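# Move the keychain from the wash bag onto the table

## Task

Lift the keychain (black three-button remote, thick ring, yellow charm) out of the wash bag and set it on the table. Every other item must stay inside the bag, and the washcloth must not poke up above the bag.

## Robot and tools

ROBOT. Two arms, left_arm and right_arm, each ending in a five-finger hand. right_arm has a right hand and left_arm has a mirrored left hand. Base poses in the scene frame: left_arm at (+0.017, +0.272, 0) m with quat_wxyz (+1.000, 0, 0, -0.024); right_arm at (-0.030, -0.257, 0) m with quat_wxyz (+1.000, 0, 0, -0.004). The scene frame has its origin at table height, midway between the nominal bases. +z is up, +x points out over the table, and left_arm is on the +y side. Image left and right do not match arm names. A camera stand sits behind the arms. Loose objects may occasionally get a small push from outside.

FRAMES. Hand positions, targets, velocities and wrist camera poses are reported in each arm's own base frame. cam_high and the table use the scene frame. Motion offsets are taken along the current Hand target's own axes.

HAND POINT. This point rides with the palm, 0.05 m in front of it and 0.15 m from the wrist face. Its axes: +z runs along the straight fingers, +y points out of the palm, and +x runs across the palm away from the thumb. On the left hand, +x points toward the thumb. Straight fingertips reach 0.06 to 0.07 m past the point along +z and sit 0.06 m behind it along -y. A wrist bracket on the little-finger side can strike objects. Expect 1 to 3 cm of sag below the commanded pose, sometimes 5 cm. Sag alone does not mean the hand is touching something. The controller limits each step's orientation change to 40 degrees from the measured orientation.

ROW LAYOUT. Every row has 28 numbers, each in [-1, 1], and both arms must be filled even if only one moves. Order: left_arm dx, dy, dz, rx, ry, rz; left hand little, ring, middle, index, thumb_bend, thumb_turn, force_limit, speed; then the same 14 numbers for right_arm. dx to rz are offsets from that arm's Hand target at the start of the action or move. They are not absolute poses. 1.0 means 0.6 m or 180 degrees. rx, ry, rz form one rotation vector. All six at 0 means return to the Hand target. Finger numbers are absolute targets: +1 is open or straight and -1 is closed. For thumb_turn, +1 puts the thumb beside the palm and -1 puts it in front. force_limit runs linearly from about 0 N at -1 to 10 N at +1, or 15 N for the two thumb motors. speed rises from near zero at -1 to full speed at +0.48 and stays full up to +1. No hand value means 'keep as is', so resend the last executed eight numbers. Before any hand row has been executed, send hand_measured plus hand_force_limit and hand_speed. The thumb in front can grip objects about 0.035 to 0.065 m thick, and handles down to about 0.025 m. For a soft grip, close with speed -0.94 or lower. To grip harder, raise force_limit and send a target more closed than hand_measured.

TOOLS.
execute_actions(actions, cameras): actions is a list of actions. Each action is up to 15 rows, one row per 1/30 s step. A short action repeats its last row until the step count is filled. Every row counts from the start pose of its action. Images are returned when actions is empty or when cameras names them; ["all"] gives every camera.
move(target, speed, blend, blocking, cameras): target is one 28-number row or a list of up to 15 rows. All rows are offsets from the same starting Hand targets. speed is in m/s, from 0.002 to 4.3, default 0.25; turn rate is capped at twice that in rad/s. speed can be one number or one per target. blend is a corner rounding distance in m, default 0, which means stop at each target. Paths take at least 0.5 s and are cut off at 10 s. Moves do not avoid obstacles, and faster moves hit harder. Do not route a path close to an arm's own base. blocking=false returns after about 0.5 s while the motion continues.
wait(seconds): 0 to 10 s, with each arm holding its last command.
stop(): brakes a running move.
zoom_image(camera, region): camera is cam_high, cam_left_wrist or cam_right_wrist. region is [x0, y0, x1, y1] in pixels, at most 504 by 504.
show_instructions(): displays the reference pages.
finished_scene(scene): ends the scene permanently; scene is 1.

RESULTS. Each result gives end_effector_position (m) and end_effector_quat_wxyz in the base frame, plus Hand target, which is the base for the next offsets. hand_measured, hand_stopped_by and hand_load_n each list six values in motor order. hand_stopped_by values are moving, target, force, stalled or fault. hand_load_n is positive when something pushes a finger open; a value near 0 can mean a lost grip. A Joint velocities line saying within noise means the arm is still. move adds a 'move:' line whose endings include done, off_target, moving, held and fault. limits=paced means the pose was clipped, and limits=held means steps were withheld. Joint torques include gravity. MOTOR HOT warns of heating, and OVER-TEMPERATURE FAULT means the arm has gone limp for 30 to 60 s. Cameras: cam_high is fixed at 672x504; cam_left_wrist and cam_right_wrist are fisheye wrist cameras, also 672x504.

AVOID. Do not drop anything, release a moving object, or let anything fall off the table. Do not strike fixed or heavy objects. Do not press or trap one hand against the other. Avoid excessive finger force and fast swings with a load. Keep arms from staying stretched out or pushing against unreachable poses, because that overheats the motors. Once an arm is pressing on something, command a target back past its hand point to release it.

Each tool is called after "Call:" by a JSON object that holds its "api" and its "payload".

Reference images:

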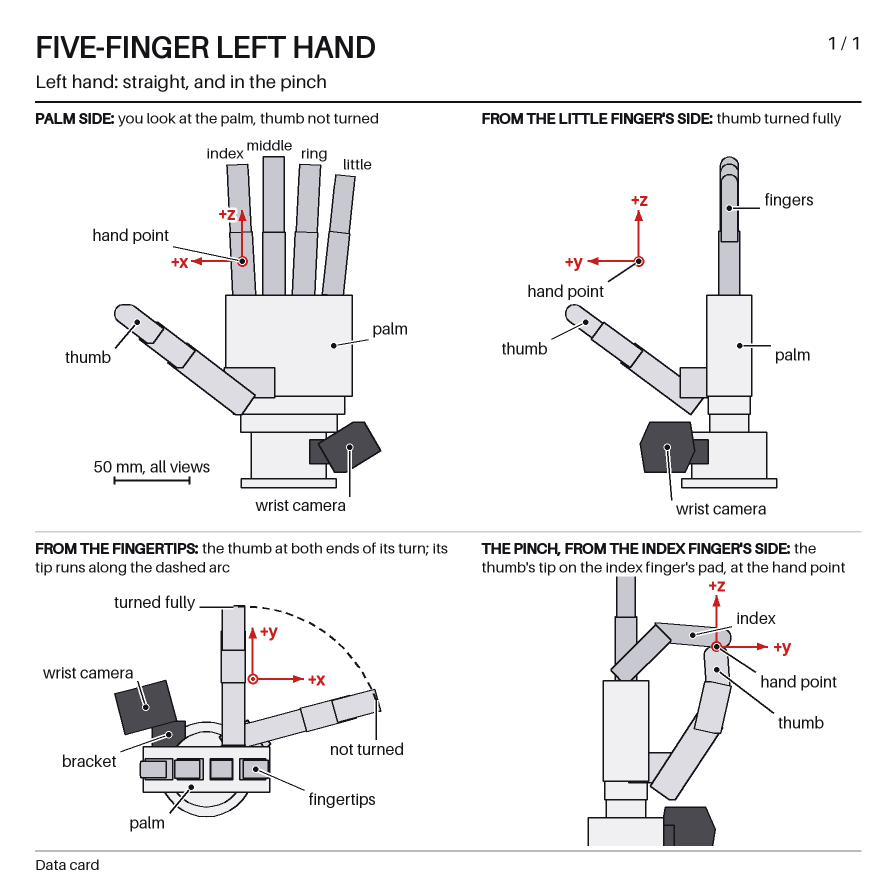

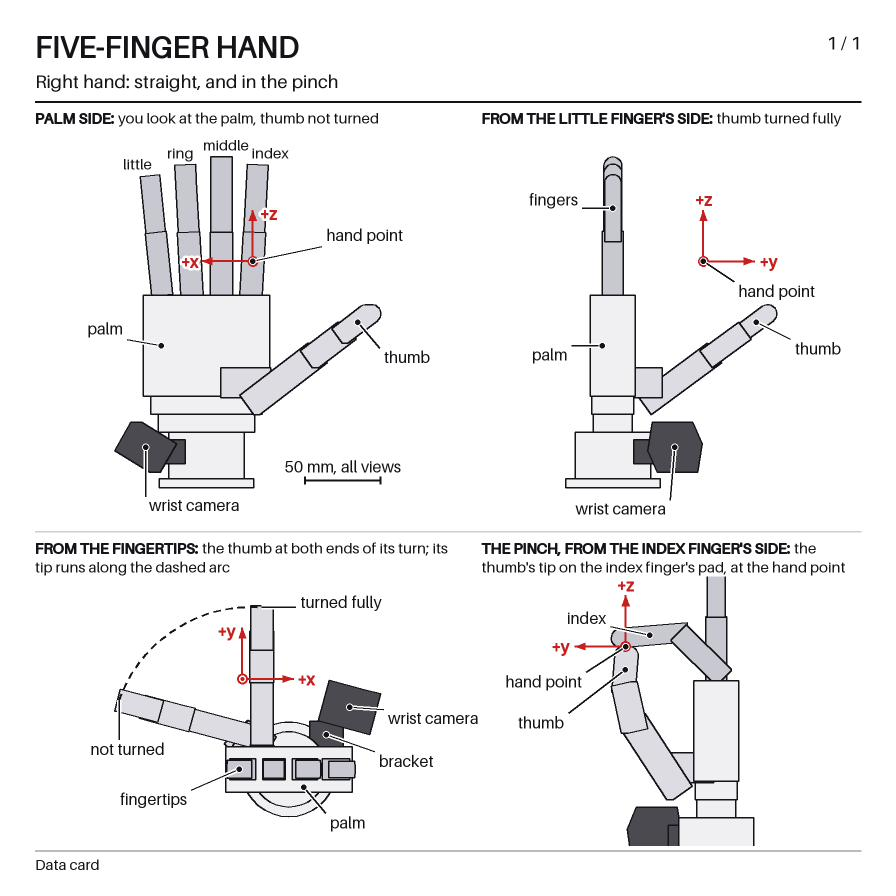

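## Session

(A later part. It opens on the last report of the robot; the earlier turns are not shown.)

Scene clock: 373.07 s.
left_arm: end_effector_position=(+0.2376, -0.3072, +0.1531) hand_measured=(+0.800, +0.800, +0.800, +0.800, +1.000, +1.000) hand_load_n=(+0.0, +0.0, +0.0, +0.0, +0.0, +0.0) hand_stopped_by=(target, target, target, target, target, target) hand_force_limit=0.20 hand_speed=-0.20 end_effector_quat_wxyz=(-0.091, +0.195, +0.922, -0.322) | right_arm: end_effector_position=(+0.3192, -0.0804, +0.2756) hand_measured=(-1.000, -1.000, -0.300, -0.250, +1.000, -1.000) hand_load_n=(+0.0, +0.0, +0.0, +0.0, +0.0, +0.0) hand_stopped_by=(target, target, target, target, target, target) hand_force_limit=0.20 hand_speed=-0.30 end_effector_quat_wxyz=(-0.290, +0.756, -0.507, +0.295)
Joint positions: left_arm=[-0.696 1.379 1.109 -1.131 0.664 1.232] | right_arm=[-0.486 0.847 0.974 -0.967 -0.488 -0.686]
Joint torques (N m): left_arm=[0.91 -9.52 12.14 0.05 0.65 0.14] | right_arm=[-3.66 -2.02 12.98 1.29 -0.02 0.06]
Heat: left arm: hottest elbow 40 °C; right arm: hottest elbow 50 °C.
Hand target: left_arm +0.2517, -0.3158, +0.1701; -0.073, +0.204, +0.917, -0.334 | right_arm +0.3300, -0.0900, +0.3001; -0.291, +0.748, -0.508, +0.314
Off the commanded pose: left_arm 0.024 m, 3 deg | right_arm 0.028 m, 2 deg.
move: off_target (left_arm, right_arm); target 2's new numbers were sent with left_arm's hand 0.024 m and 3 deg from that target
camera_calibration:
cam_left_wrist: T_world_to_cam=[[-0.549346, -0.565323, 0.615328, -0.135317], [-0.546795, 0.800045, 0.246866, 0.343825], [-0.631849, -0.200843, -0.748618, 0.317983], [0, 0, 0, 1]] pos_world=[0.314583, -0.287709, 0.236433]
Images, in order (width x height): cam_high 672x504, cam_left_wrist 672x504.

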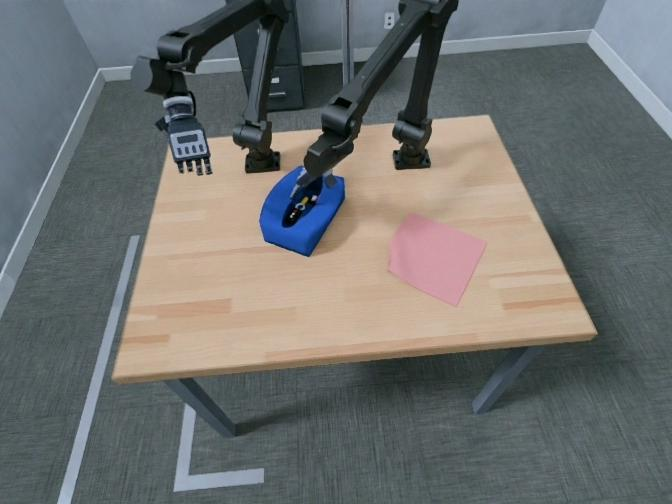

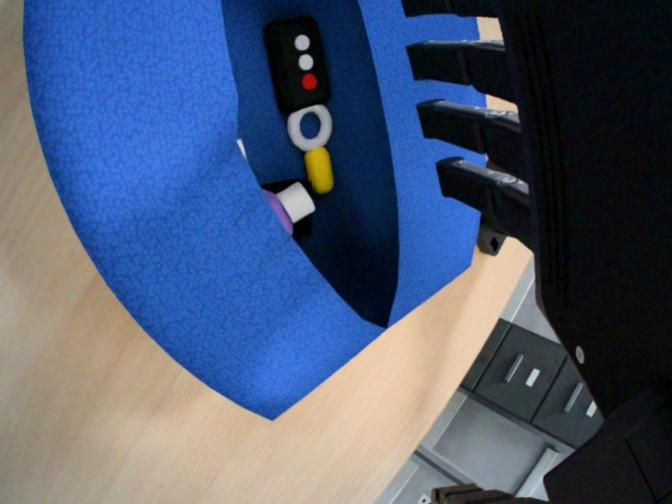

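Call:
{"api": "move", "payload": {"target": [-0.0142,0.1055,0.0117,0.0277,0.0225,0.0246,0.85,0.85,0.85,0.85,-0.2,1,0.2,-0.3,0,0,0,0,0,0,-1,-1,-0.3,-0.25,1,-1,0.2,-0.3], "speed": 0.15, "cameras": ["cam_left_wrist","cam_high"]}}

Scene clock: 384.17 s.
left_arm: end_effector_position=(+0.2749, -0.2786, +0.1260) hand_measured=(+0.850, +0.850, +0.850, +0.850, -0.200, +1.000) hand_load_n=(+0.0, +0.0, +0.0, +0.0, +0.0, +0.0) hand_stopped_by=(target, target, target, target, target, target) hand_force_limit=0.20 hand_speed=-0.30 end_effector_quat_wxyz=(-0.100, +0.242, +0.893, -0.366) | right_arm: end_effector_position=(+0.3192, -0.0804, +0.2756) hand_measured=(-1.000, -1.000, -0.300, -0.250, +1.000, -1.000) hand_load_n=(+0.0, +0.0, +0.0, +0.0, +0.0, +0.0) hand_stopped_by=(target, target, target, target, target, target) hand_force_limit=0.20 hand_speed=-0.30 end_effector_quat_wxyz=(-0.290, +0.756, -0.507, +0.295)
Joint positions: left_arm=[-0.549 1.467 1.109 -1.196 0.777 1.544] | right_arm=[-0.486 0.847 0.974 -0.967 -0.488 -0.686]
Joint torques (N m): left_arm=[-0.5 -8.88 8.42 -0.35 0.76 0.19] | right_arm=[-3.43 -1.9 13.07 1.31 -0.04 0.06]
Heat: left arm: hottest elbow 41 °C; right arm: hottest elbow 51 °C.
Hand target: left_arm +0.2781, -0.2796, +0.1240; -0.102, +0.247, +0.890, -0.369 | right_arm +0.3300, -0.0900, +0.3001; -0.291, +0.748, -0.508, +0.314
Off the commanded pose: left_arm 0.004 m, 1 deg | right_arm 0.028 m, 2 deg.
move: off_target (right_arm)
camera_calibration:
cam_left_wrist: T_world_to_cam=[[-0.592468, -0.442886, 0.672929, -0.0433017], [-0.46466, 0.870237, 0.163642, 0.355537], [-0.658082, -0.215731, -0.721379, 0.326577], [0, 0, 0, 1]] pos_world=[0.354463, -0.258126, 0.206544]
Images, in order (width x height): cam_high 672x504, cam_left_wrist 672x504.

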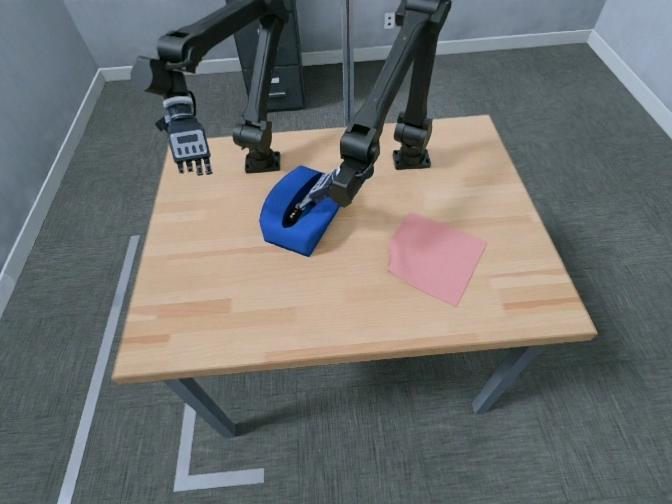

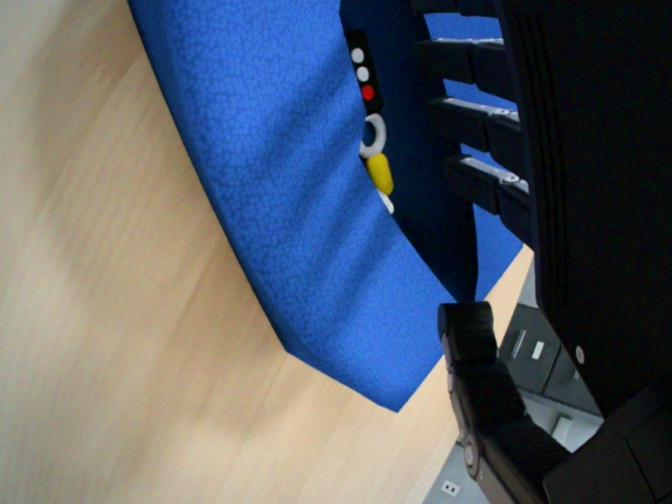

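Call:
{"api": "move", "payload": {"target": [-0.005,0.0098,0.1408,0,0,0,0.85,0.85,0.85,0.85,-0.2,1,0.2,-0.3,0,0,0,0,0,0,-1,-1,-0.3,-0.25,1,-1,0.2,-0.3], "speed": 0.1, "cameras": ["cam_left_wrist","cam_high"]}}

Call:
{"api": "zoom_image", "payload": {"camera": "cam_left_wrist", "region": [260, 0, 560, 300]}}

Scene clock: 387.30 s.
left_arm: end_effector_position=(+0.2558, -0.3273, +0.0672) hand_measured=(+0.850, +0.850, +0.850, +0.850, -0.200, +1.000) hand_load_n=(+0.0, +0.0, +0.0, +0.0, +0.0, +0.0) hand_stopped_by=(target, target, target, target, target, target) hand_force_limit=0.20 hand_speed=-0.30 end_effector_quat_wxyz=(-0.095, +0.256, +0.888, -0.371) | right_arm: end_effector_position=(+0.3192, -0.0804, +0.2756) hand_measured=(-1.000, -1.000, -0.300, -0.250, +1.000, -1.000) hand_load_n=(+0.0, +0.0, +0.0, +0.0, +0.0, +0.0) hand_stopped_by=(target, target, target, target, target, target) hand_force_limit=0.20 hand_speed=-0.30 end_effector_quat_wxyz=(-0.290, +0.756, -0.507, +0.295)
Joint positions: left_arm=[-0.67 1.54 1.019 -0.912 0.776 1.406] | right_arm=[-0.486 0.847 0.974 -0.967 -0.488 -0.686]
Joint torques (N m): left_arm=[-0.97 -8.94 6.69 0.53 0.38 -0.14] | right_arm=[-3.08 -1.96 13.03 1.21 -0.02 0.03]
Heat: left arm: hottest elbow 41 °C; right arm: hottest elbow 51 °C.
Hand target: left_arm +0.2521, -0.3289, +0.0601; -0.102, +0.247, +0.890, -0.369 | right_arm +0.3300, -0.0900, +0.3001; -0.291, +0.748, -0.508, +0.314
Off the commanded pose: left_arm 0.008 m, 1 deg | right_arm 0.028 m, 2 deg.
move: off_target (right_arm)
camera_calibration:
cam_left_wrist: T_world_to_cam=[[-0.613086, -0.416507, 0.671303, -0.0225263], [-0.446902, 0.883552, 0.14005, 0.400119], [-0.651463, -0.214143, -0.727831, 0.260443], [0, 0, 0, 1]] pos_world=[0.334672, -0.307136, 0.148644]
Images, in order (width x height): cam_high 672x504, cam_left_wrist 672x504.

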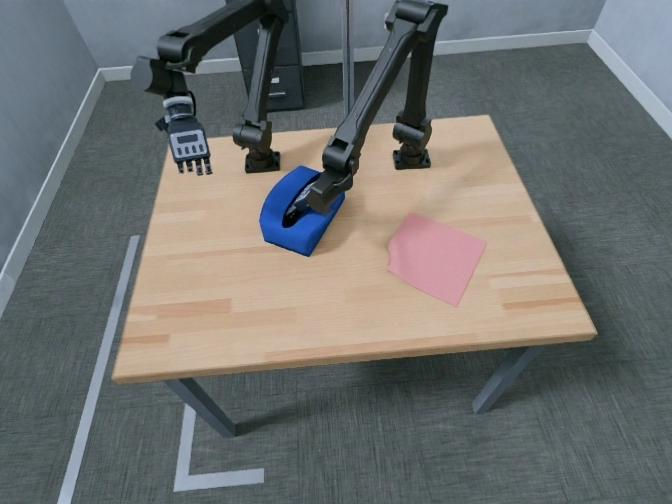

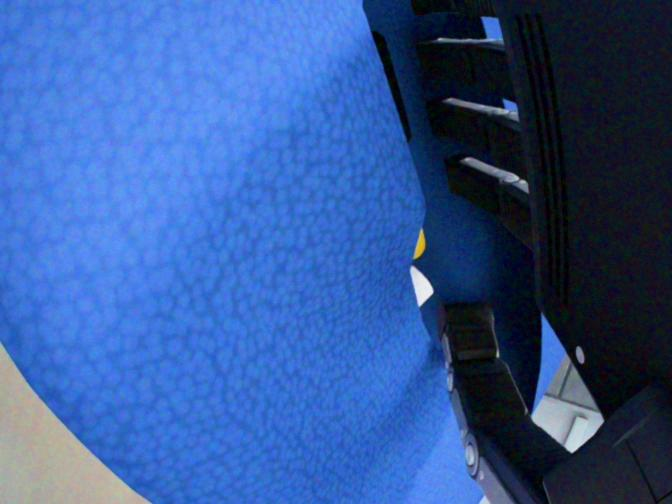

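Scaled by 1.680 from the camera's 672x504 image, which has a finer 960x720 frame.

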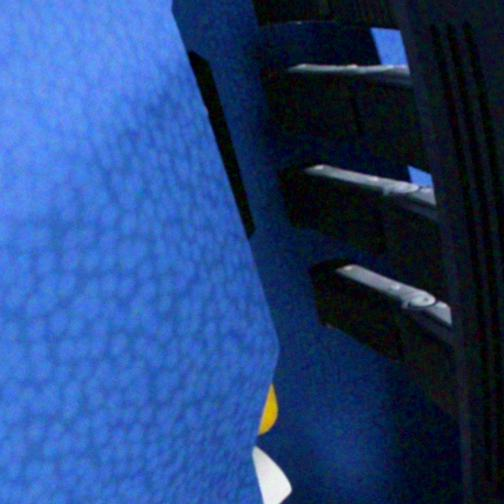

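Call:
{"api": "execute_actions", "payload": {"actions": []}}

Scene clock: 390.73 s.
left_arm: end_effector_position=(+0.2558, -0.3273, +0.0672) hand_measured=(+0.850, +0.850, +0.850, +0.850, -0.200, +1.000) hand_load_n=(+0.0, +0.0, +0.0, +0.0, +0.0, +0.0) hand_stopped_by=(target, target, target, target, target, target) hand_force_limit=0.20 hand_speed=-0.30 end_effector_quat_wxyz=(-0.095, +0.256, +0.888, -0.371) | right_arm: end_effector_position=(+0.3192, -0.0804, +0.2756) hand_measured=(-1.000, -1.000, -0.300, -0.250, +1.000, -1.000) hand_load_n=(+0.0, +0.0, +0.5, +0.5, +0.0, +0.0) hand_stopped_by=(target, target, target, target, target, target) hand_force_limit=0.20 hand_speed=-0.30 end_effector_quat_wxyz=(-0.290, +0.756, -0.507, +0.295)
Joint positions: left_arm=[-0.67 1.54 1.019 -0.912 0.776 1.406] | right_arm=[-0.486 0.847 0.974 -0.967 -0.488 -0.686]
Joint velocities: within noise
Joint torques (N m): left_arm=[-0.38 -9 6.8 0.87 0.44 -0.08] | right_arm=[-3.37 -1.67 13.07 1.36 -0.07 0.07]
Heat: left arm: hottest elbow 40 °C; right arm: hottest elbow 51 °C.
Hand target: left_arm +0.2521, -0.3289, +0.0601; -0.102, +0.247, +0.890, -0.369 | right_arm +0.3300, -0.0900, +0.3001; -0.291, +0.748, -0.508, +0.314
Off the commanded pose: left_arm 0.008 m, 1 deg | right_arm 0.028 m, 2 deg.
camera_calibration:
cam_left_wrist: T_world_to_cam=[[-0.613086, -0.416507, 0.671303, -0.0225263], [-0.446902, 0.883552, 0.14005, 0.400119], [-0.651463, -0.214143, -0.727831, 0.260443], [0, 0, 0, 1]] pos_world=[0.334672, -0.307136, 0.148644]
cam_right_wrist: T_world_to_cam=[[-0.517228, -0.560639, -0.646652, 0.296171], [-0.767216, 0.638573, 0.0600275, 0.281794], [0.379281, 0.52717, -0.76042, 0.249752], [0, 0, 0, 1]] pos_world=[0.274659, -0.145563, 0.364521]

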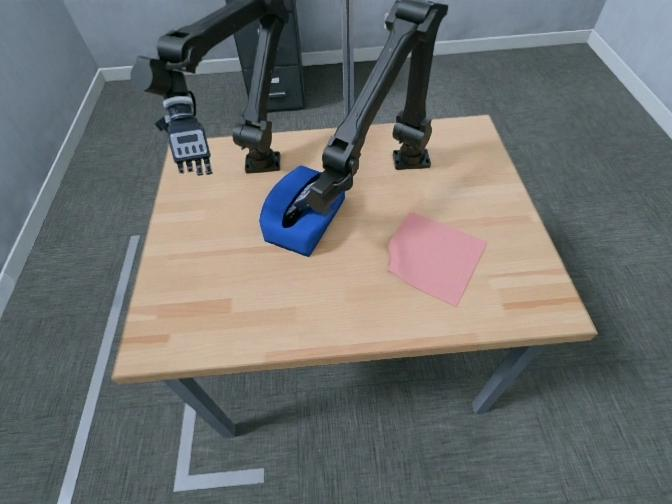

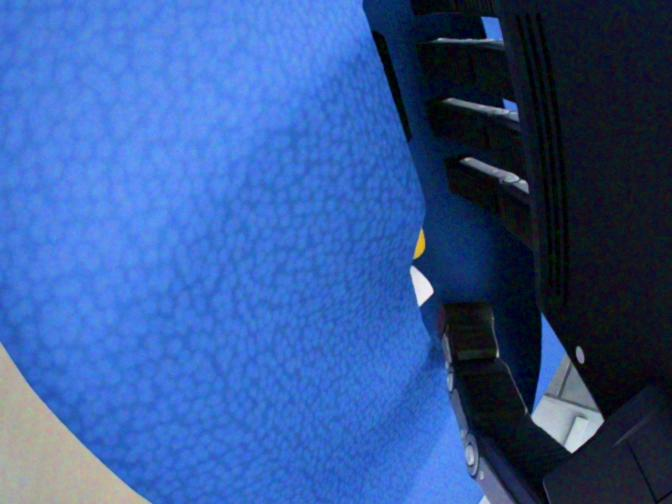

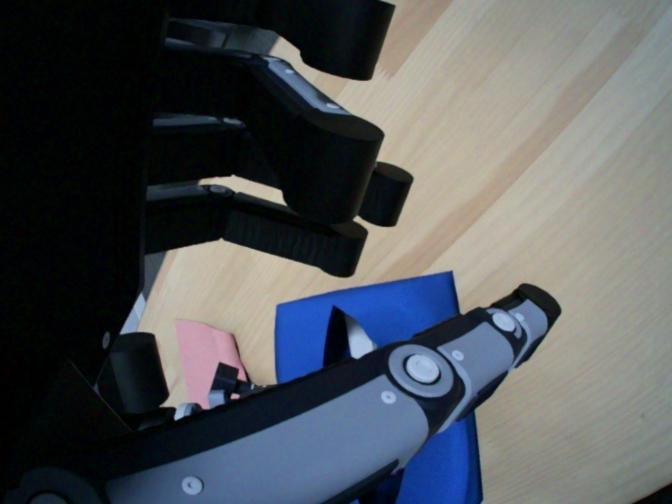

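Call:
{"api": "zoom_image", "payload": {"camera": "cam_left_wrist", "region": [330, 0, 600, 330]}}

Scaled by 1.527 from the camera's 672x504 image, which has a finer 960x720 frame.

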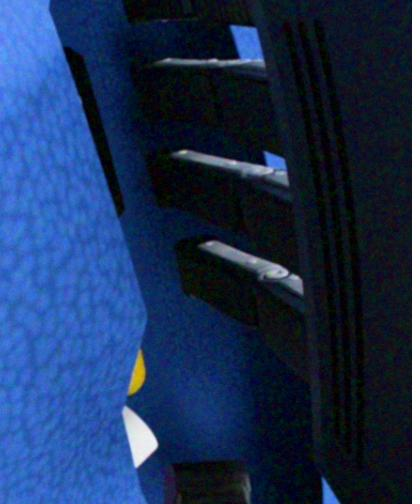

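Call:
{"api": "move", "payload": {"target": [0,0,0.058,0,0,0,0.85,0.85,0.85,0.85,-0.2,1,0.2,-0.3,0,0,0,0,0,0,-1,-1,-0.3,-0.25,1,-1,0.2,-0.3], "speed": 0.05, "cameras": ["cam_high","cam_left_wrist"]}}

Scene clock: 394.80 s.
left_arm: end_effector_position=(+0.2434, -0.3484, +0.0436) hand_measured=(+0.850, +0.850, +0.850, +0.850, -0.200, +1.000) hand_load_n=(+0.0, +0.0, +0.0, +0.0, +0.0, +0.0) hand_stopped_by=(target, target, target, target, target, target) hand_force_limit=0.20 hand_speed=-0.30 end_effector_quat_wxyz=(-0.096, +0.252, +0.889, -0.371) | right_arm: end_effector_position=(+0.3192, -0.0804, +0.2756) hand_measured=(-1.000, -1.000, -0.300, -0.250, +1.000, -1.000) hand_load_n=(+0.0, +0.0, +0.0, +0.0, +0.0, +0.0) hand_stopped_by=(target, target, target, target, target, target) hand_force_limit=0.20 hand_speed=-0.30 end_effector_quat_wxyz=(-0.290, +0.756, -0.507, +0.295)
Joint positions: left_arm=[-0.726 1.576 0.987 -0.788 0.766 1.318] | right_arm=[-0.486 0.847 0.974 -0.967 -0.488 -0.686]
Joint torques (N m): left_arm=[-0.97 -8.88 6.61 1.03 0.43 -0.12] | right_arm=[-3.49 -1.85 13.01 1.24 -0.03 0.06]
Heat: left arm: hottest elbow 40 °C; right arm: hottest elbow 52 °C.
Hand target: left_arm +0.2395, -0.3499, +0.0355; -0.102, +0.247, +0.890, -0.369 | right_arm +0.3300, -0.0900, +0.3001; -0.291, +0.748, -0.508, +0.314
Off the commanded pose: left_arm 0.009 m, 1 deg | right_arm 0.028 m, 2 deg.
move: off_target (right_arm)
camera_calibration:
cam_left_wrist: T_world_to_cam=[[-0.60702, -0.422187, 0.673264, -0.026705], [-0.452328, 0.880135, 0.144087, 0.416379], [-0.653395, -0.217073, -0.725227, 0.229937], [0, 0, 0, 1]] pos_world=[0.32237, -0.327831, 0.124741]
Images, in order (width x height): cam_high 672x504, cam_left_wrist 672x504.

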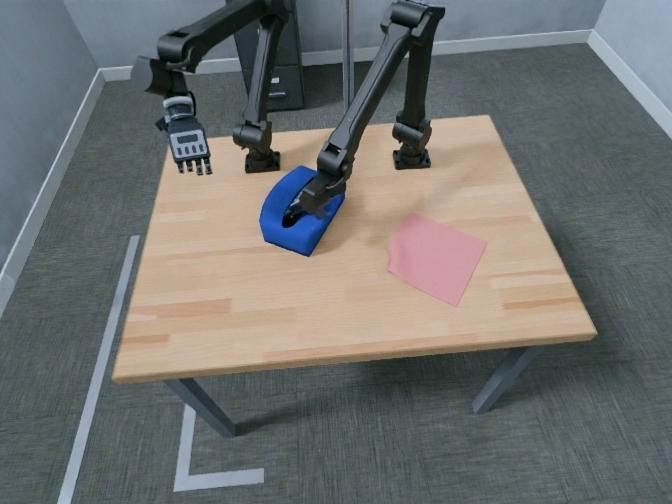

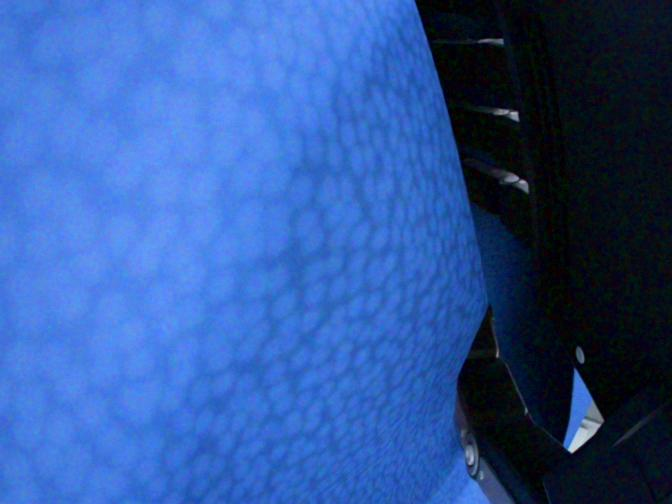

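Call:
{"api": "move", "payload": {"target": [0,0,0.05,0,0,0,0.85,0.85,0.85,0.85,-0.2,1,0.2,-0.3,0,0,0,0,0,0,-1,-1,-0.3,-0.25,1,-1,0.2,-0.3], "speed": 0.04, "cameras": ["cam_high","cam_left_wrist"]}}

Scene clock: 397.20 s.
left_arm: end_effector_position=(+0.2366, -0.3693, +0.0305) hand_measured=(+0.850, +0.850, +0.850, +0.850, -0.200, +1.000) hand_load_n=(+0.0, +0.0, +1.0, +0.0, -0.5, +0.0) hand_stopped_by=(target, target, target, target, target, target) hand_force_limit=0.20 hand_speed=-0.30 end_effector_quat_wxyz=(-0.089, +0.252, +0.887, -0.376) | right_arm: end_effector_position=(+0.3192, -0.0804, +0.2756) hand_measured=(-1.000, -1.000, -0.300, -0.250, +1.000, -1.000) hand_load_n=(+0.0, +0.5, +0.0, +0.0, +0.0, +0.0) hand_stopped_by=(target, target, target, target, target, target) hand_force_limit=0.20 hand_speed=-0.30 end_effector_quat_wxyz=(-0.290, +0.756, -0.507, +0.295)
Joint positions: left_arm=[-0.771 1.603 0.974 -0.685 0.76 1.251] | right_arm=[-0.486 0.847 0.974 -0.967 -0.488 -0.686]
Joint torques (N m): left_arm=[-1.08 -8.88 5.83 1.18 0.2 -0.11] | right_arm=[-3.25 -1.79 12.94 1.28 -0.02 0.07]
Heat: left arm: hottest elbow 40 °C; right arm: hottest elbow 52 °C.
Hand target: left_arm +0.2287, -0.3682, +0.0144; -0.101, +0.247, +0.890, -0.369 | right_arm +0.3300, -0.0900, +0.3001; -0.291, +0.748, -0.508, +0.314
Off the commanded pose: left_arm 0.018 m, 2 deg | right_arm 0.028 m, 2 deg.
move: off_target (left_arm, right_arm)
camera_calibration:
cam_left_wrist: T_world_to_cam=[[-0.610929, -0.415032, 0.674177, -0.0272149], [-0.457228, 0.880162, 0.127506, 0.435301], [-0.646303, -0.230356, -0.727481, 0.204944], [0, 0, 0, 1]] pos_world=[0.314862, -0.34722, 0.111937]
Images, in order (width x height): cam_high 672x504, cam_left_wrist 672x504.

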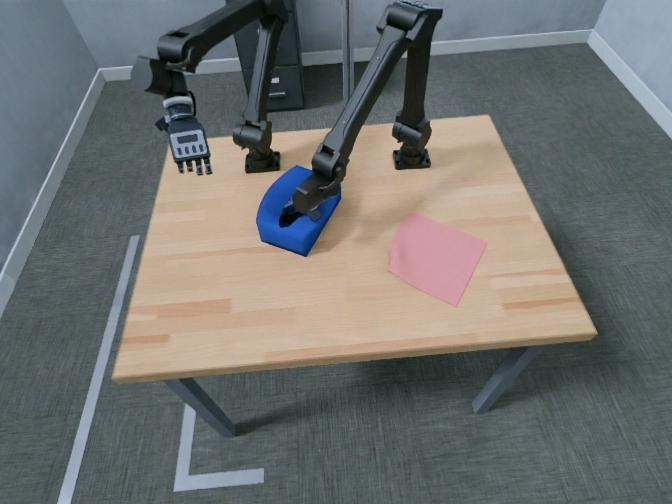

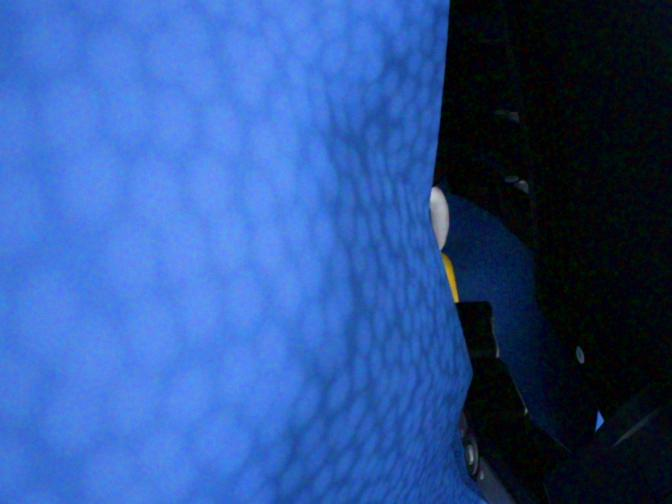

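Call:
{"api": "zoom_image", "payload": {"camera": "cam_left_wrist", "region": [380, 60, 600, 360]}}

Scaled by 1.680 from the camera's 672x504 image, which has a finer 960x720 frame.

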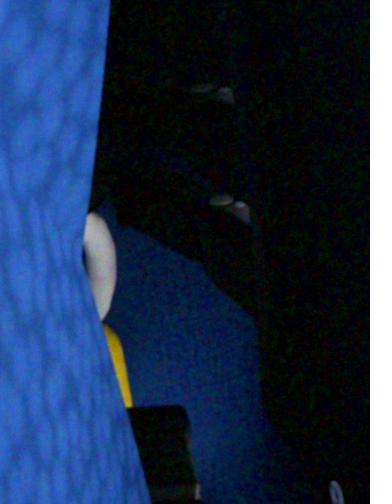

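Call:
{"api": "zoom_image", "payload": {"camera": "cam_high", "region": [230, 140, 380, 280]}}

Scaled by 3.360 from the camera's 672x504 image, which has a finer 960x720 frame.

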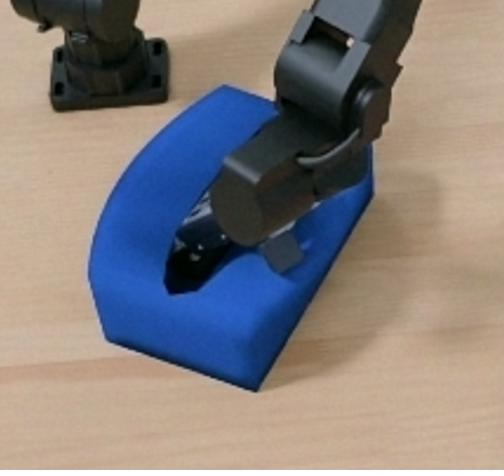

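Call:
{"api": "move", "payload": {"target": [0,0,-0.108,0,0,0,0.85,0.85,0.85,0.85,-0.2,1,0.2,-0.3,0,0,0,0,0,0,-1,-1,-0.3,-0.25,1,-1,0.2,-0.3], "speed": 0.06, "cameras": ["cam_high","cam_left_wrist","cam_right_wrist"]}}

Scene clock: 418.90 s.
left_arm: end_effector_position=(+0.2369, -0.3208, +0.0474) hand_measured=(+0.850, +0.850, +0.850, +0.850, -0.200, +1.000) hand_load_n=(+0.0, +0.0, +0.0, +0.0, +0.0, +0.0) hand_stopped_by=(target, target, target, target, target, target) hand_force_limit=0.20 hand_speed=-0.30 end_effector_quat_wxyz=(-0.120, +0.234, +0.896, -0.358) | right_arm: end_effector_position=(+0.3192, -0.0804, +0.2756) hand_measured=(-1.000, -1.000, -0.300, -0.250, +1.000, -1.000) hand_load_n=(+0.0, +0.0, +0.0, +0.0, +0.0, +0.0) hand_stopped_by=(target, target, target, target, target, target) hand_force_limit=0.20 hand_speed=-0.30 end_effector_quat_wxyz=(-0.290, +0.756, -0.507, +0.295)
Joint positions: left_arm=[-0.686 1.556 0.974 -0.884 0.77 1.354] | right_arm=[-0.486 0.847 0.974 -0.967 -0.488 -0.686]
Joint torques (N m): left_arm=[0.62 -10.34 9.95 -0.12 0.61 0.19] | right_arm=[-3.31 -1.96 13 1.25 -0.03 0.06]
Heat: left arm: hottest elbow 38 °C; right arm: hottest elbow 53 °C.
Hand target: left_arm +0.2522, -0.3289, +0.0602; -0.101, +0.247, +0.890, -0.369 | right_arm +0.3300, -0.0900, +0.3001; -0.291, +0.748, -0.508, +0.314
Off the commanded pose: left_arm 0.022 m, 3 deg | right_arm 0.028 m, 2 deg.
move: off_target (left_arm, right_arm)
camera_calibration:
cam_left_wrist: T_world_to_cam=[[-0.567271, -0.459863, 0.683177, -0.0434703], [-0.456799, 0.865958, 0.203597, 0.382325], [-0.685228, -0.19658, -0.701297, 0.24736], [0, 0, 0, 1]] pos_world=[0.319485, -0.302441, 0.125331]
cam_right_wrist: T_world_to_cam=[[-0.517228, -0.560639, -0.646652, 0.296171], [-0.767216, 0.638573, 0.0600275, 0.281794], [0.379281, 0.52717, -0.76042, 0.249752], [0, 0, 0, 1]] pos_world=[0.274659, -0.145563, 0.364521]

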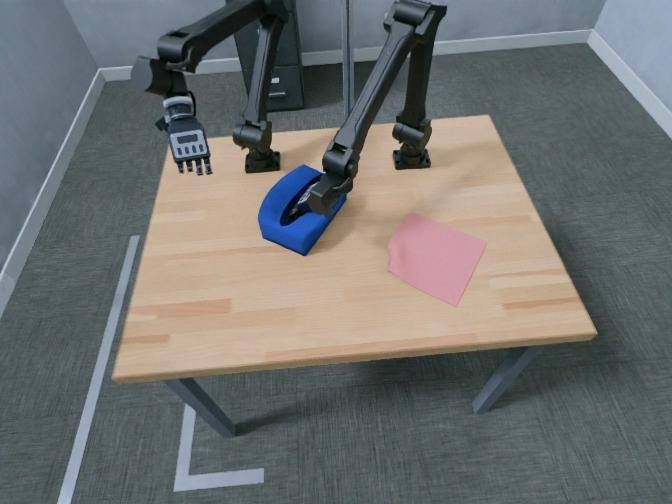

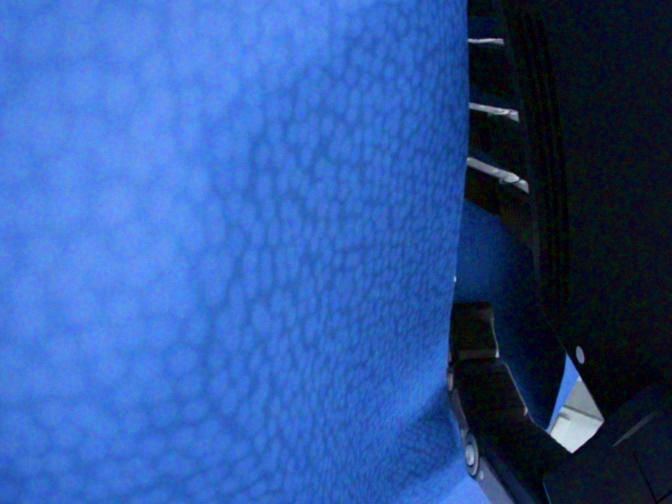

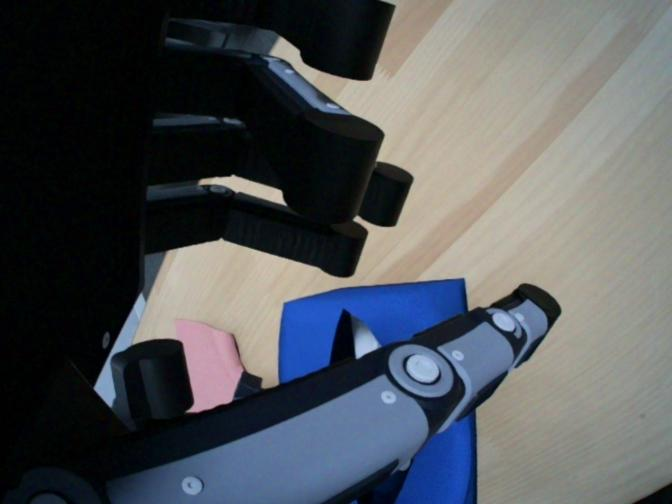

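Call:
{"api": "move", "payload": {"target": [[0,0,-0.13,0,0,0,0.85,0.85,0.85,0.85,-0.2,1,0.2,-0.3,0,0,0,0,0,0,-1,-1,-0.3,-0.25,1,-1,0.2,-0.3],[-0.0125,-0.119,-0.069,0,0,0,0.85,0.85,0.85,0.85,-0.2,1,0.2,-0.3,0,0,0,0,0,0,-1,-1,-0.3,-0.25,1,-1,0.2,-0.3]], "speed": 0.12, "blend": 0.02, "cameras": ["cam_high","cam_left_wrist"]}}

Scene clock: 423.43 s.
left_arm: end_effector_position=(+0.2342, -0.3352, +0.1221) hand_measured=(+0.850, +0.850, +0.850, +0.850, -0.200, +1.000) hand_load_n=(+0.0, +0.0, +0.0, +0.0, +0.0, +0.0) hand_stopped_by=(target, target, target, target, target, target) hand_force_limit=0.20 hand_speed=-0.30 end_effector_quat_wxyz=(-0.125, +0.244, +0.893, -0.357) | right_arm: end_effector_position=(+0.3192, -0.0804, +0.2756) hand_measured=(-1.000, -1.000, -0.300, -0.250, +1.000, -1.000) hand_load_n=(+0.0, +0.0, +0.0, +0.0, +0.0, +0.0) hand_stopped_by=(target, target, target, target, target, target) hand_force_limit=0.20 hand_speed=-0.30 end_effector_quat_wxyz=(-0.290, +0.756, -0.507, +0.295)
Joint positions: left_arm=[-0.718 1.484 1.112 -1.087 0.77 1.341] | right_arm=[-0.486 0.847 0.974 -0.967 -0.488 -0.686]
Joint torques (N m): left_arm=[-1.03 -10.7 11.49 0.76 0.39 -0.15] | right_arm=[-3.08 -2.08 13.04 1.36 -0.06 0.06]
Heat: left arm: hottest elbow 38 °C; right arm: hottest elbow 53 °C.
Hand target: left_arm +0.2475, -0.3508, +0.1399; -0.102, +0.247, +0.890, -0.369 | right_arm +0.3300, -0.0900, +0.3001; -0.291, +0.748, -0.508, +0.314
Off the commanded pose: left_arm 0.027 m, 3 deg | right_arm 0.028 m, 2 deg.
move: off_target (left_arm, right_arm)
camera_calibration:
cam_left_wrist: T_world_to_cam=[[-0.57668, -0.446814, 0.683957, -0.0962567], [-0.436518, 0.876183, 0.204339, 0.376928], [-0.690573, -0.180721, -0.70032, 0.301598], [0, 0, 0, 1]] pos_world=[0.317302, -0.318762, 0.20003]
Images, in order (width x height): cam_high 672x504, cam_left_wrist 672x504.

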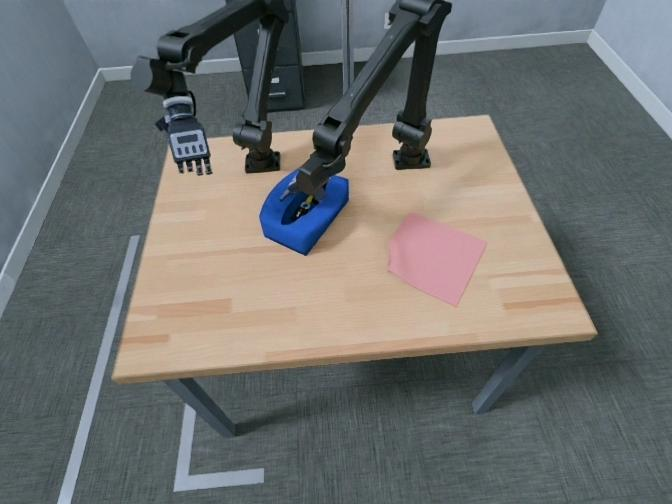

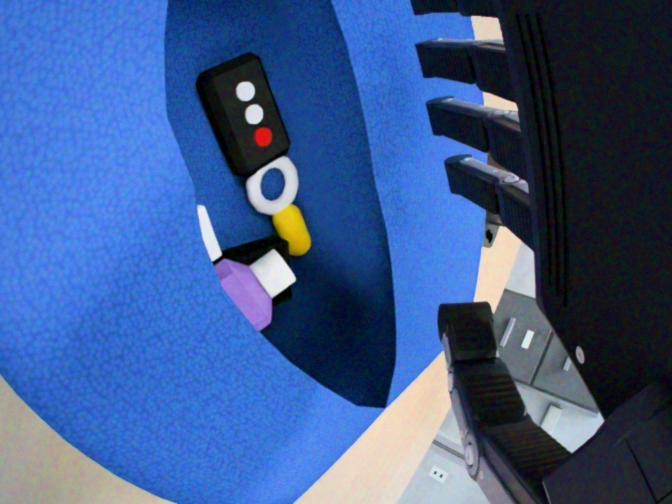

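Call:
{"api": "zoom_image", "payload": {"camera": "cam_left_wrist", "region": [150, 0, 450, 420]}}

Call:
{"api": "zoom_image", "payload": {"camera": "cam_high", "region": [230, 140, 380, 280]}}

Scaled by 1.200 from the camera's 672x504 image, which has a finer 960x720 frame.

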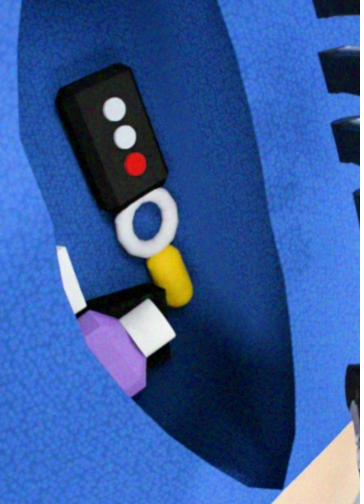

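Scaled by 3.360 from the camera's 672x504 image, which has a finer 960x720 frame.

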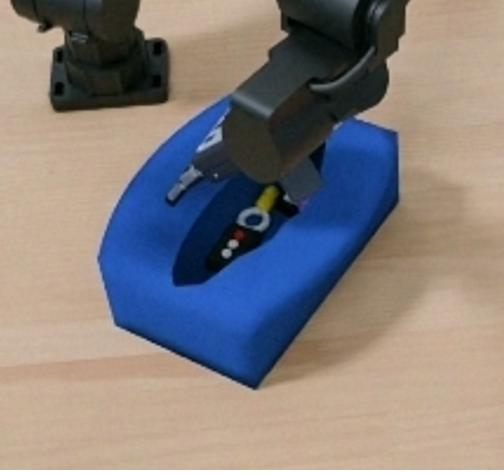

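Call:
{"api": "move", "payload": {"target": [[0.0132,0.130,-0.048,0,0,0,0.85,0.85,0.85,0.85,-0.2,1,0.2,-0.3,0,0,0,0,0,0,-1,-1,-0.3,-0.25,1,-1,0.2,-0.3],[0.0132,0.147,0.077,0,0,0,0.85,0.85,0.85,0.85,-0.2,1,0.2,-0.3,0,0,0,0,0,0,-1,-1,-0.3,-0.25,1,-1,0.2,-0.3]], "speed": [0.12,0.08], "blend": 0.01, "cameras": ["cam_high","cam_left_wrist"]}}

Scene clock: 437.73 s.
left_arm: end_effector_position=(+0.2597, -0.3197, +0.0529) hand_measured=(+0.850, +0.850, +0.850, +0.850, -0.200, +1.000) hand_load_n=(+0.0, +0.0, +0.0, +0.0, +0.0, +0.0) hand_stopped_by=(target, target, target, target, target, target) hand_force_limit=0.20 hand_speed=-0.30 end_effector_quat_wxyz=(-0.096, +0.252, +0.889, -0.370) | right_arm: end_effector_position=(+0.3192, -0.0804, +0.2756) hand_measured=(-1.000, -1.000, -0.300, -0.250, +1.000, -1.000) hand_load_n=(+0.0, +0.0, +0.0, +0.0, +0.0, +0.5) hand_stopped_by=(target, target, target, target, target, target) hand_force_limit=0.20 hand_speed=-0.30 end_effector_quat_wxyz=(-0.290, +0.756, -0.507, +0.295)
Joint positions: left_arm=[-0.65 1.56 1 -0.89 0.777 1.424] | right_arm=[-0.486 0.847 0.974 -0.967 -0.488 -0.686]
Joint torques (N m): left_arm=[-0.56 -8.53 6.64 0.85 0.46 -0.11] | right_arm=[-3.31 -1.9 12.9 1.28 -0.03 0.03]
Heat: left arm: hottest elbow 38 °C; right arm: hottest elbow 54 °C.
Hand target: left_arm +0.2562, -0.3214, +0.0449; -0.102, +0.247, +0.890, -0.369 | right_arm +0.3300, -0.0900, +0.3001; -0.291, +0.748, -0.508, +0.314
Off the commanded pose: left_arm 0.009 m, 1 deg | right_arm 0.028 m, 2 deg.
move: off_target (right_arm)
camera_calibration:
cam_left_wrist: T_world_to_cam=[[-0.607397, -0.423014, 0.672405, -0.0110038], [-0.452467, 0.879938, 0.144852, 0.397126], [-0.652949, -0.216259, -0.725871, 0.25372], [0, 0, 0, 1]] pos_world=[0.338669, -0.299232, 0.134043]
Images, in order (width x height): cam_high 672x504, cam_left_wrist 672x504.

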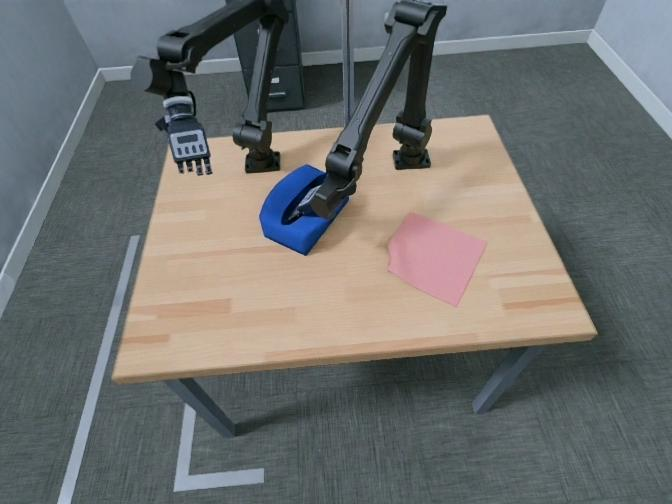

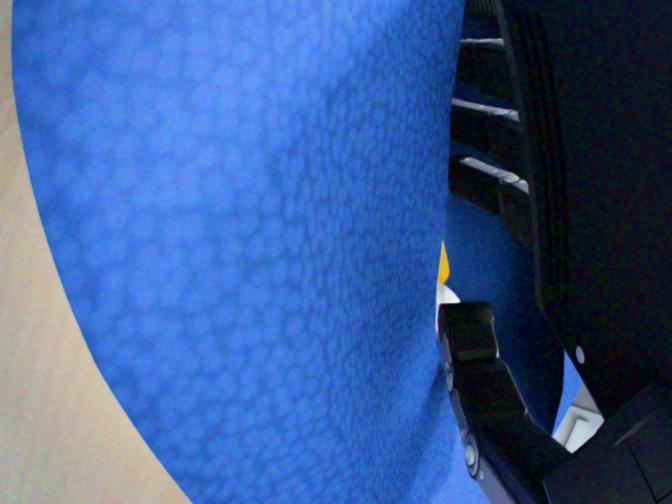

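Call:
{"api": "move", "payload": {"target": [0.0008,-0.0158,0.0815,0,0,0,0.85,0.85,0.85,0.85,-0.2,1,0.2,-0.3,0,0,0,0,0,0,-1,-1,-0.3,-0.25,1,-1,0.2,-0.3], "speed": 0.05, "cameras": ["cam_high","cam_left_wrist"]}}

Scene clock: 441.90 s.
left_arm: end_effector_position=(+0.2413, -0.3565, +0.0306) hand_measured=(+0.850, +0.850, +0.850, +0.850, -0.200, +1.000) hand_load_n=(+0.0, +0.0, +0.0, +0.0, +0.0, -0.5) hand_stopped_by=(target, target, target, target, target, target) hand_force_limit=0.20 hand_speed=-0.30 end_effector_quat_wxyz=(-0.092, +0.252, +0.887, -0.375) | right_arm: end_effector_position=(+0.3192, -0.0804, +0.2756) hand_measured=(-1.000, -1.000, -0.300, -0.250, +1.000, -1.000) hand_load_n=(+0.0, +0.0, +0.0, +0.0, +0.0, +0.0) hand_stopped_by=(target, target, target, target, target, target) hand_force_limit=0.20 hand_speed=-0.30 end_effector_quat_wxyz=(-0.290, +0.756, -0.507, +0.295)
Joint positions: left_arm=[-0.742 1.598 0.97 -0.72 0.766 1.292] | right_arm=[-0.486 0.847 0.974 -0.967 -0.488 -0.686]
Joint torques (N m): left_arm=[-1.49 -8.41 6 1.18 0.27 -0.05] | right_arm=[-3.55 -1.85 12.92 1.29 -0.08 0.07]
Heat: left arm: hottest elbow 38 °C; right arm: hottest elbow 54 °C.
Hand target: left_arm +0.2345, -0.3565, +0.0170; -0.102, +0.247, +0.890, -0.369 | right_arm +0.3300, -0.0900, +0.3001; -0.291, +0.748, -0.508, +0.314
Off the commanded pose: left_arm 0.015 m, 1 deg | right_arm 0.028 m, 2 deg.
move: off_target (left_arm, right_arm)
camera_calibration:
cam_left_wrist: T_world_to_cam=[[-0.609569, -0.416947, 0.674226, -0.0201727], [-0.455099, 0.880449, 0.133021, 0.42562], [-0.649084, -0.225755, -0.726446, 0.213166], [0, 0, 0, 1]] pos_world=[0.319765, -0.335024, 0.111838]
Images, in order (width x height): cam_high 672x504, cam_left_wrist 672x504.

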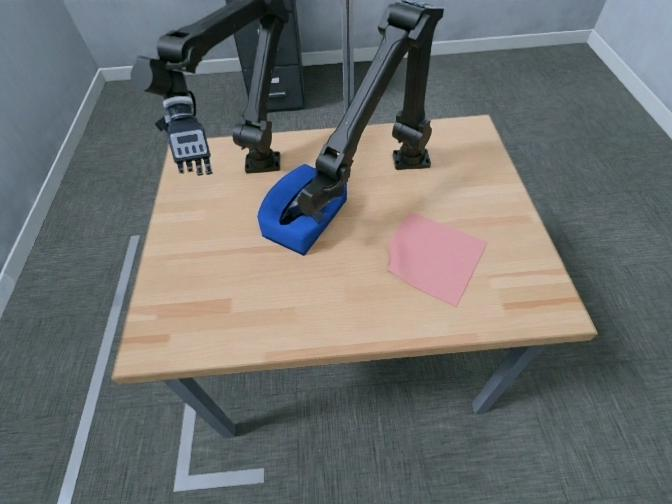

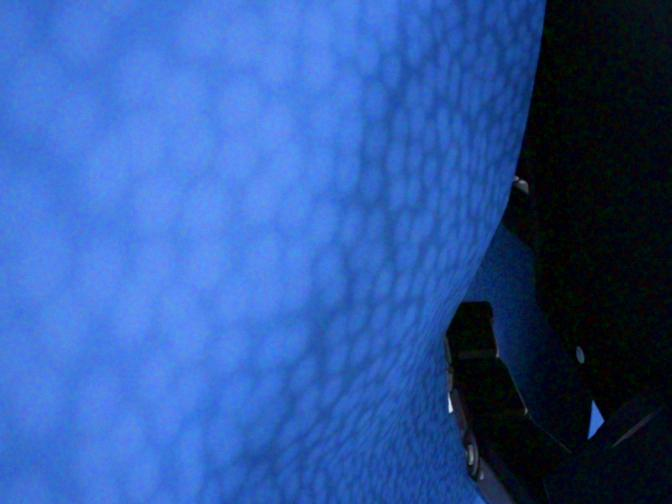

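Call:
{"api": "move", "payload": {"target": [0,-0.0165,-0.0165,0,0,0,0.6,0.6,0.6,0.6,-0.2,1,0.2,-0.5,0,0,0,0,0,0,-1,-1,-0.3,-0.25,1,-1,0.2,-0.3], "speed": 0.05, "cameras": ["cam_high","cam_left_wrist"]}}

Scene clock: 445.33 s.
left_arm: end_effector_position=(+0.2380, -0.3592, +0.0343) hand_measured=(+0.600, +0.600, +0.718, +0.600, -0.200, +1.000) hand_load_n=(+0.0, +0.0, +2.0, +0.0, +0.0, +0.0) hand_stopped_by=(target, target, force, target, target, target) hand_force_limit=0.20 hand_speed=-0.50 end_effector_quat_wxyz=(-0.094, +0.254, +0.884, -0.381) | right_arm: end_effector_position=(+0.3192, -0.0804, +0.2756) hand_measured=(-1.000, -1.000, -0.300, -0.250, +1.000, -1.000) hand_load_n=(+0.0, +0.0, +0.0, +0.0, +0.0, +0.0) hand_stopped_by=(target, target, target, target, target, target) hand_force_limit=0.20 hand_speed=-0.30 end_effector_quat_wxyz=(-0.290, +0.756, -0.507, +0.295)
Joint positions: left_arm=[-0.747 1.592 0.97 -0.722 0.78 1.291] | right_arm=[-0.486 0.847 0.974 -0.967 -0.488 -0.686]
Joint torques (N m): left_arm=[-1.2 -10.29 7.27 -0.25 0 -0.18] | right_arm=[-3.6 -2.26 13.03 1.37 -0.03 0.05]
Heat: left arm: hottest elbow 38 °C; right arm: hottest elbow 54 °C.
Hand target: left_arm +0.2345, -0.3565, +0.0310; -0.102, +0.247, +0.890, -0.369 | right_arm +0.3300, -0.0900, +0.3001; -0.291, +0.748, -0.508, +0.314
Off the commanded pose: left_arm 0.006 m, 2 deg | right_arm 0.028 m, 2 deg.
move: off_target (right_arm)
camera_calibration:
cam_left_wrist: T_world_to_cam=[[-0.607538, -0.404701, 0.683457, -0.0222155], [-0.448752, 0.884863, 0.125057, 0.42628], [-0.655377, -0.230726, -0.719199, 0.212665], [0, 0, 0, 1]] pos_world=[0.317173, -0.337123, 0.114823]
Images, in order (width x height): cam_high 672x504, cam_left_wrist 672x504.

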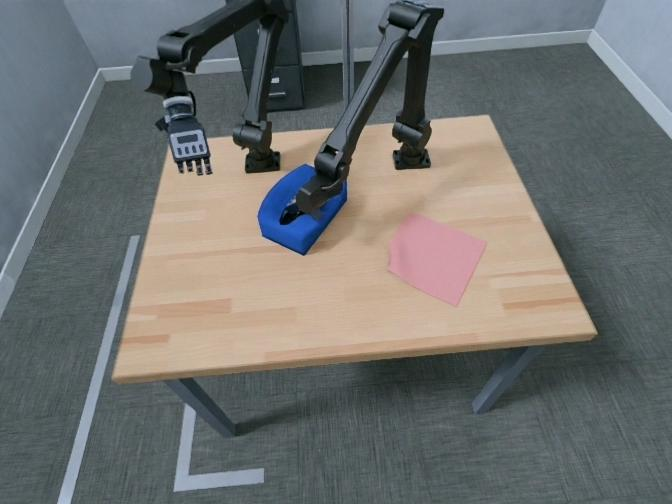

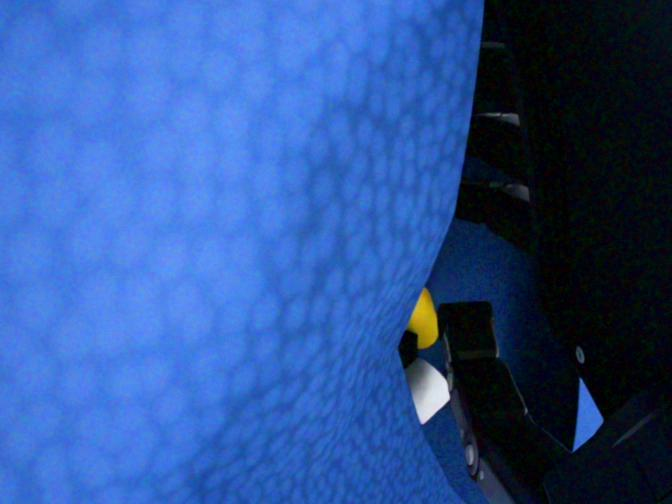

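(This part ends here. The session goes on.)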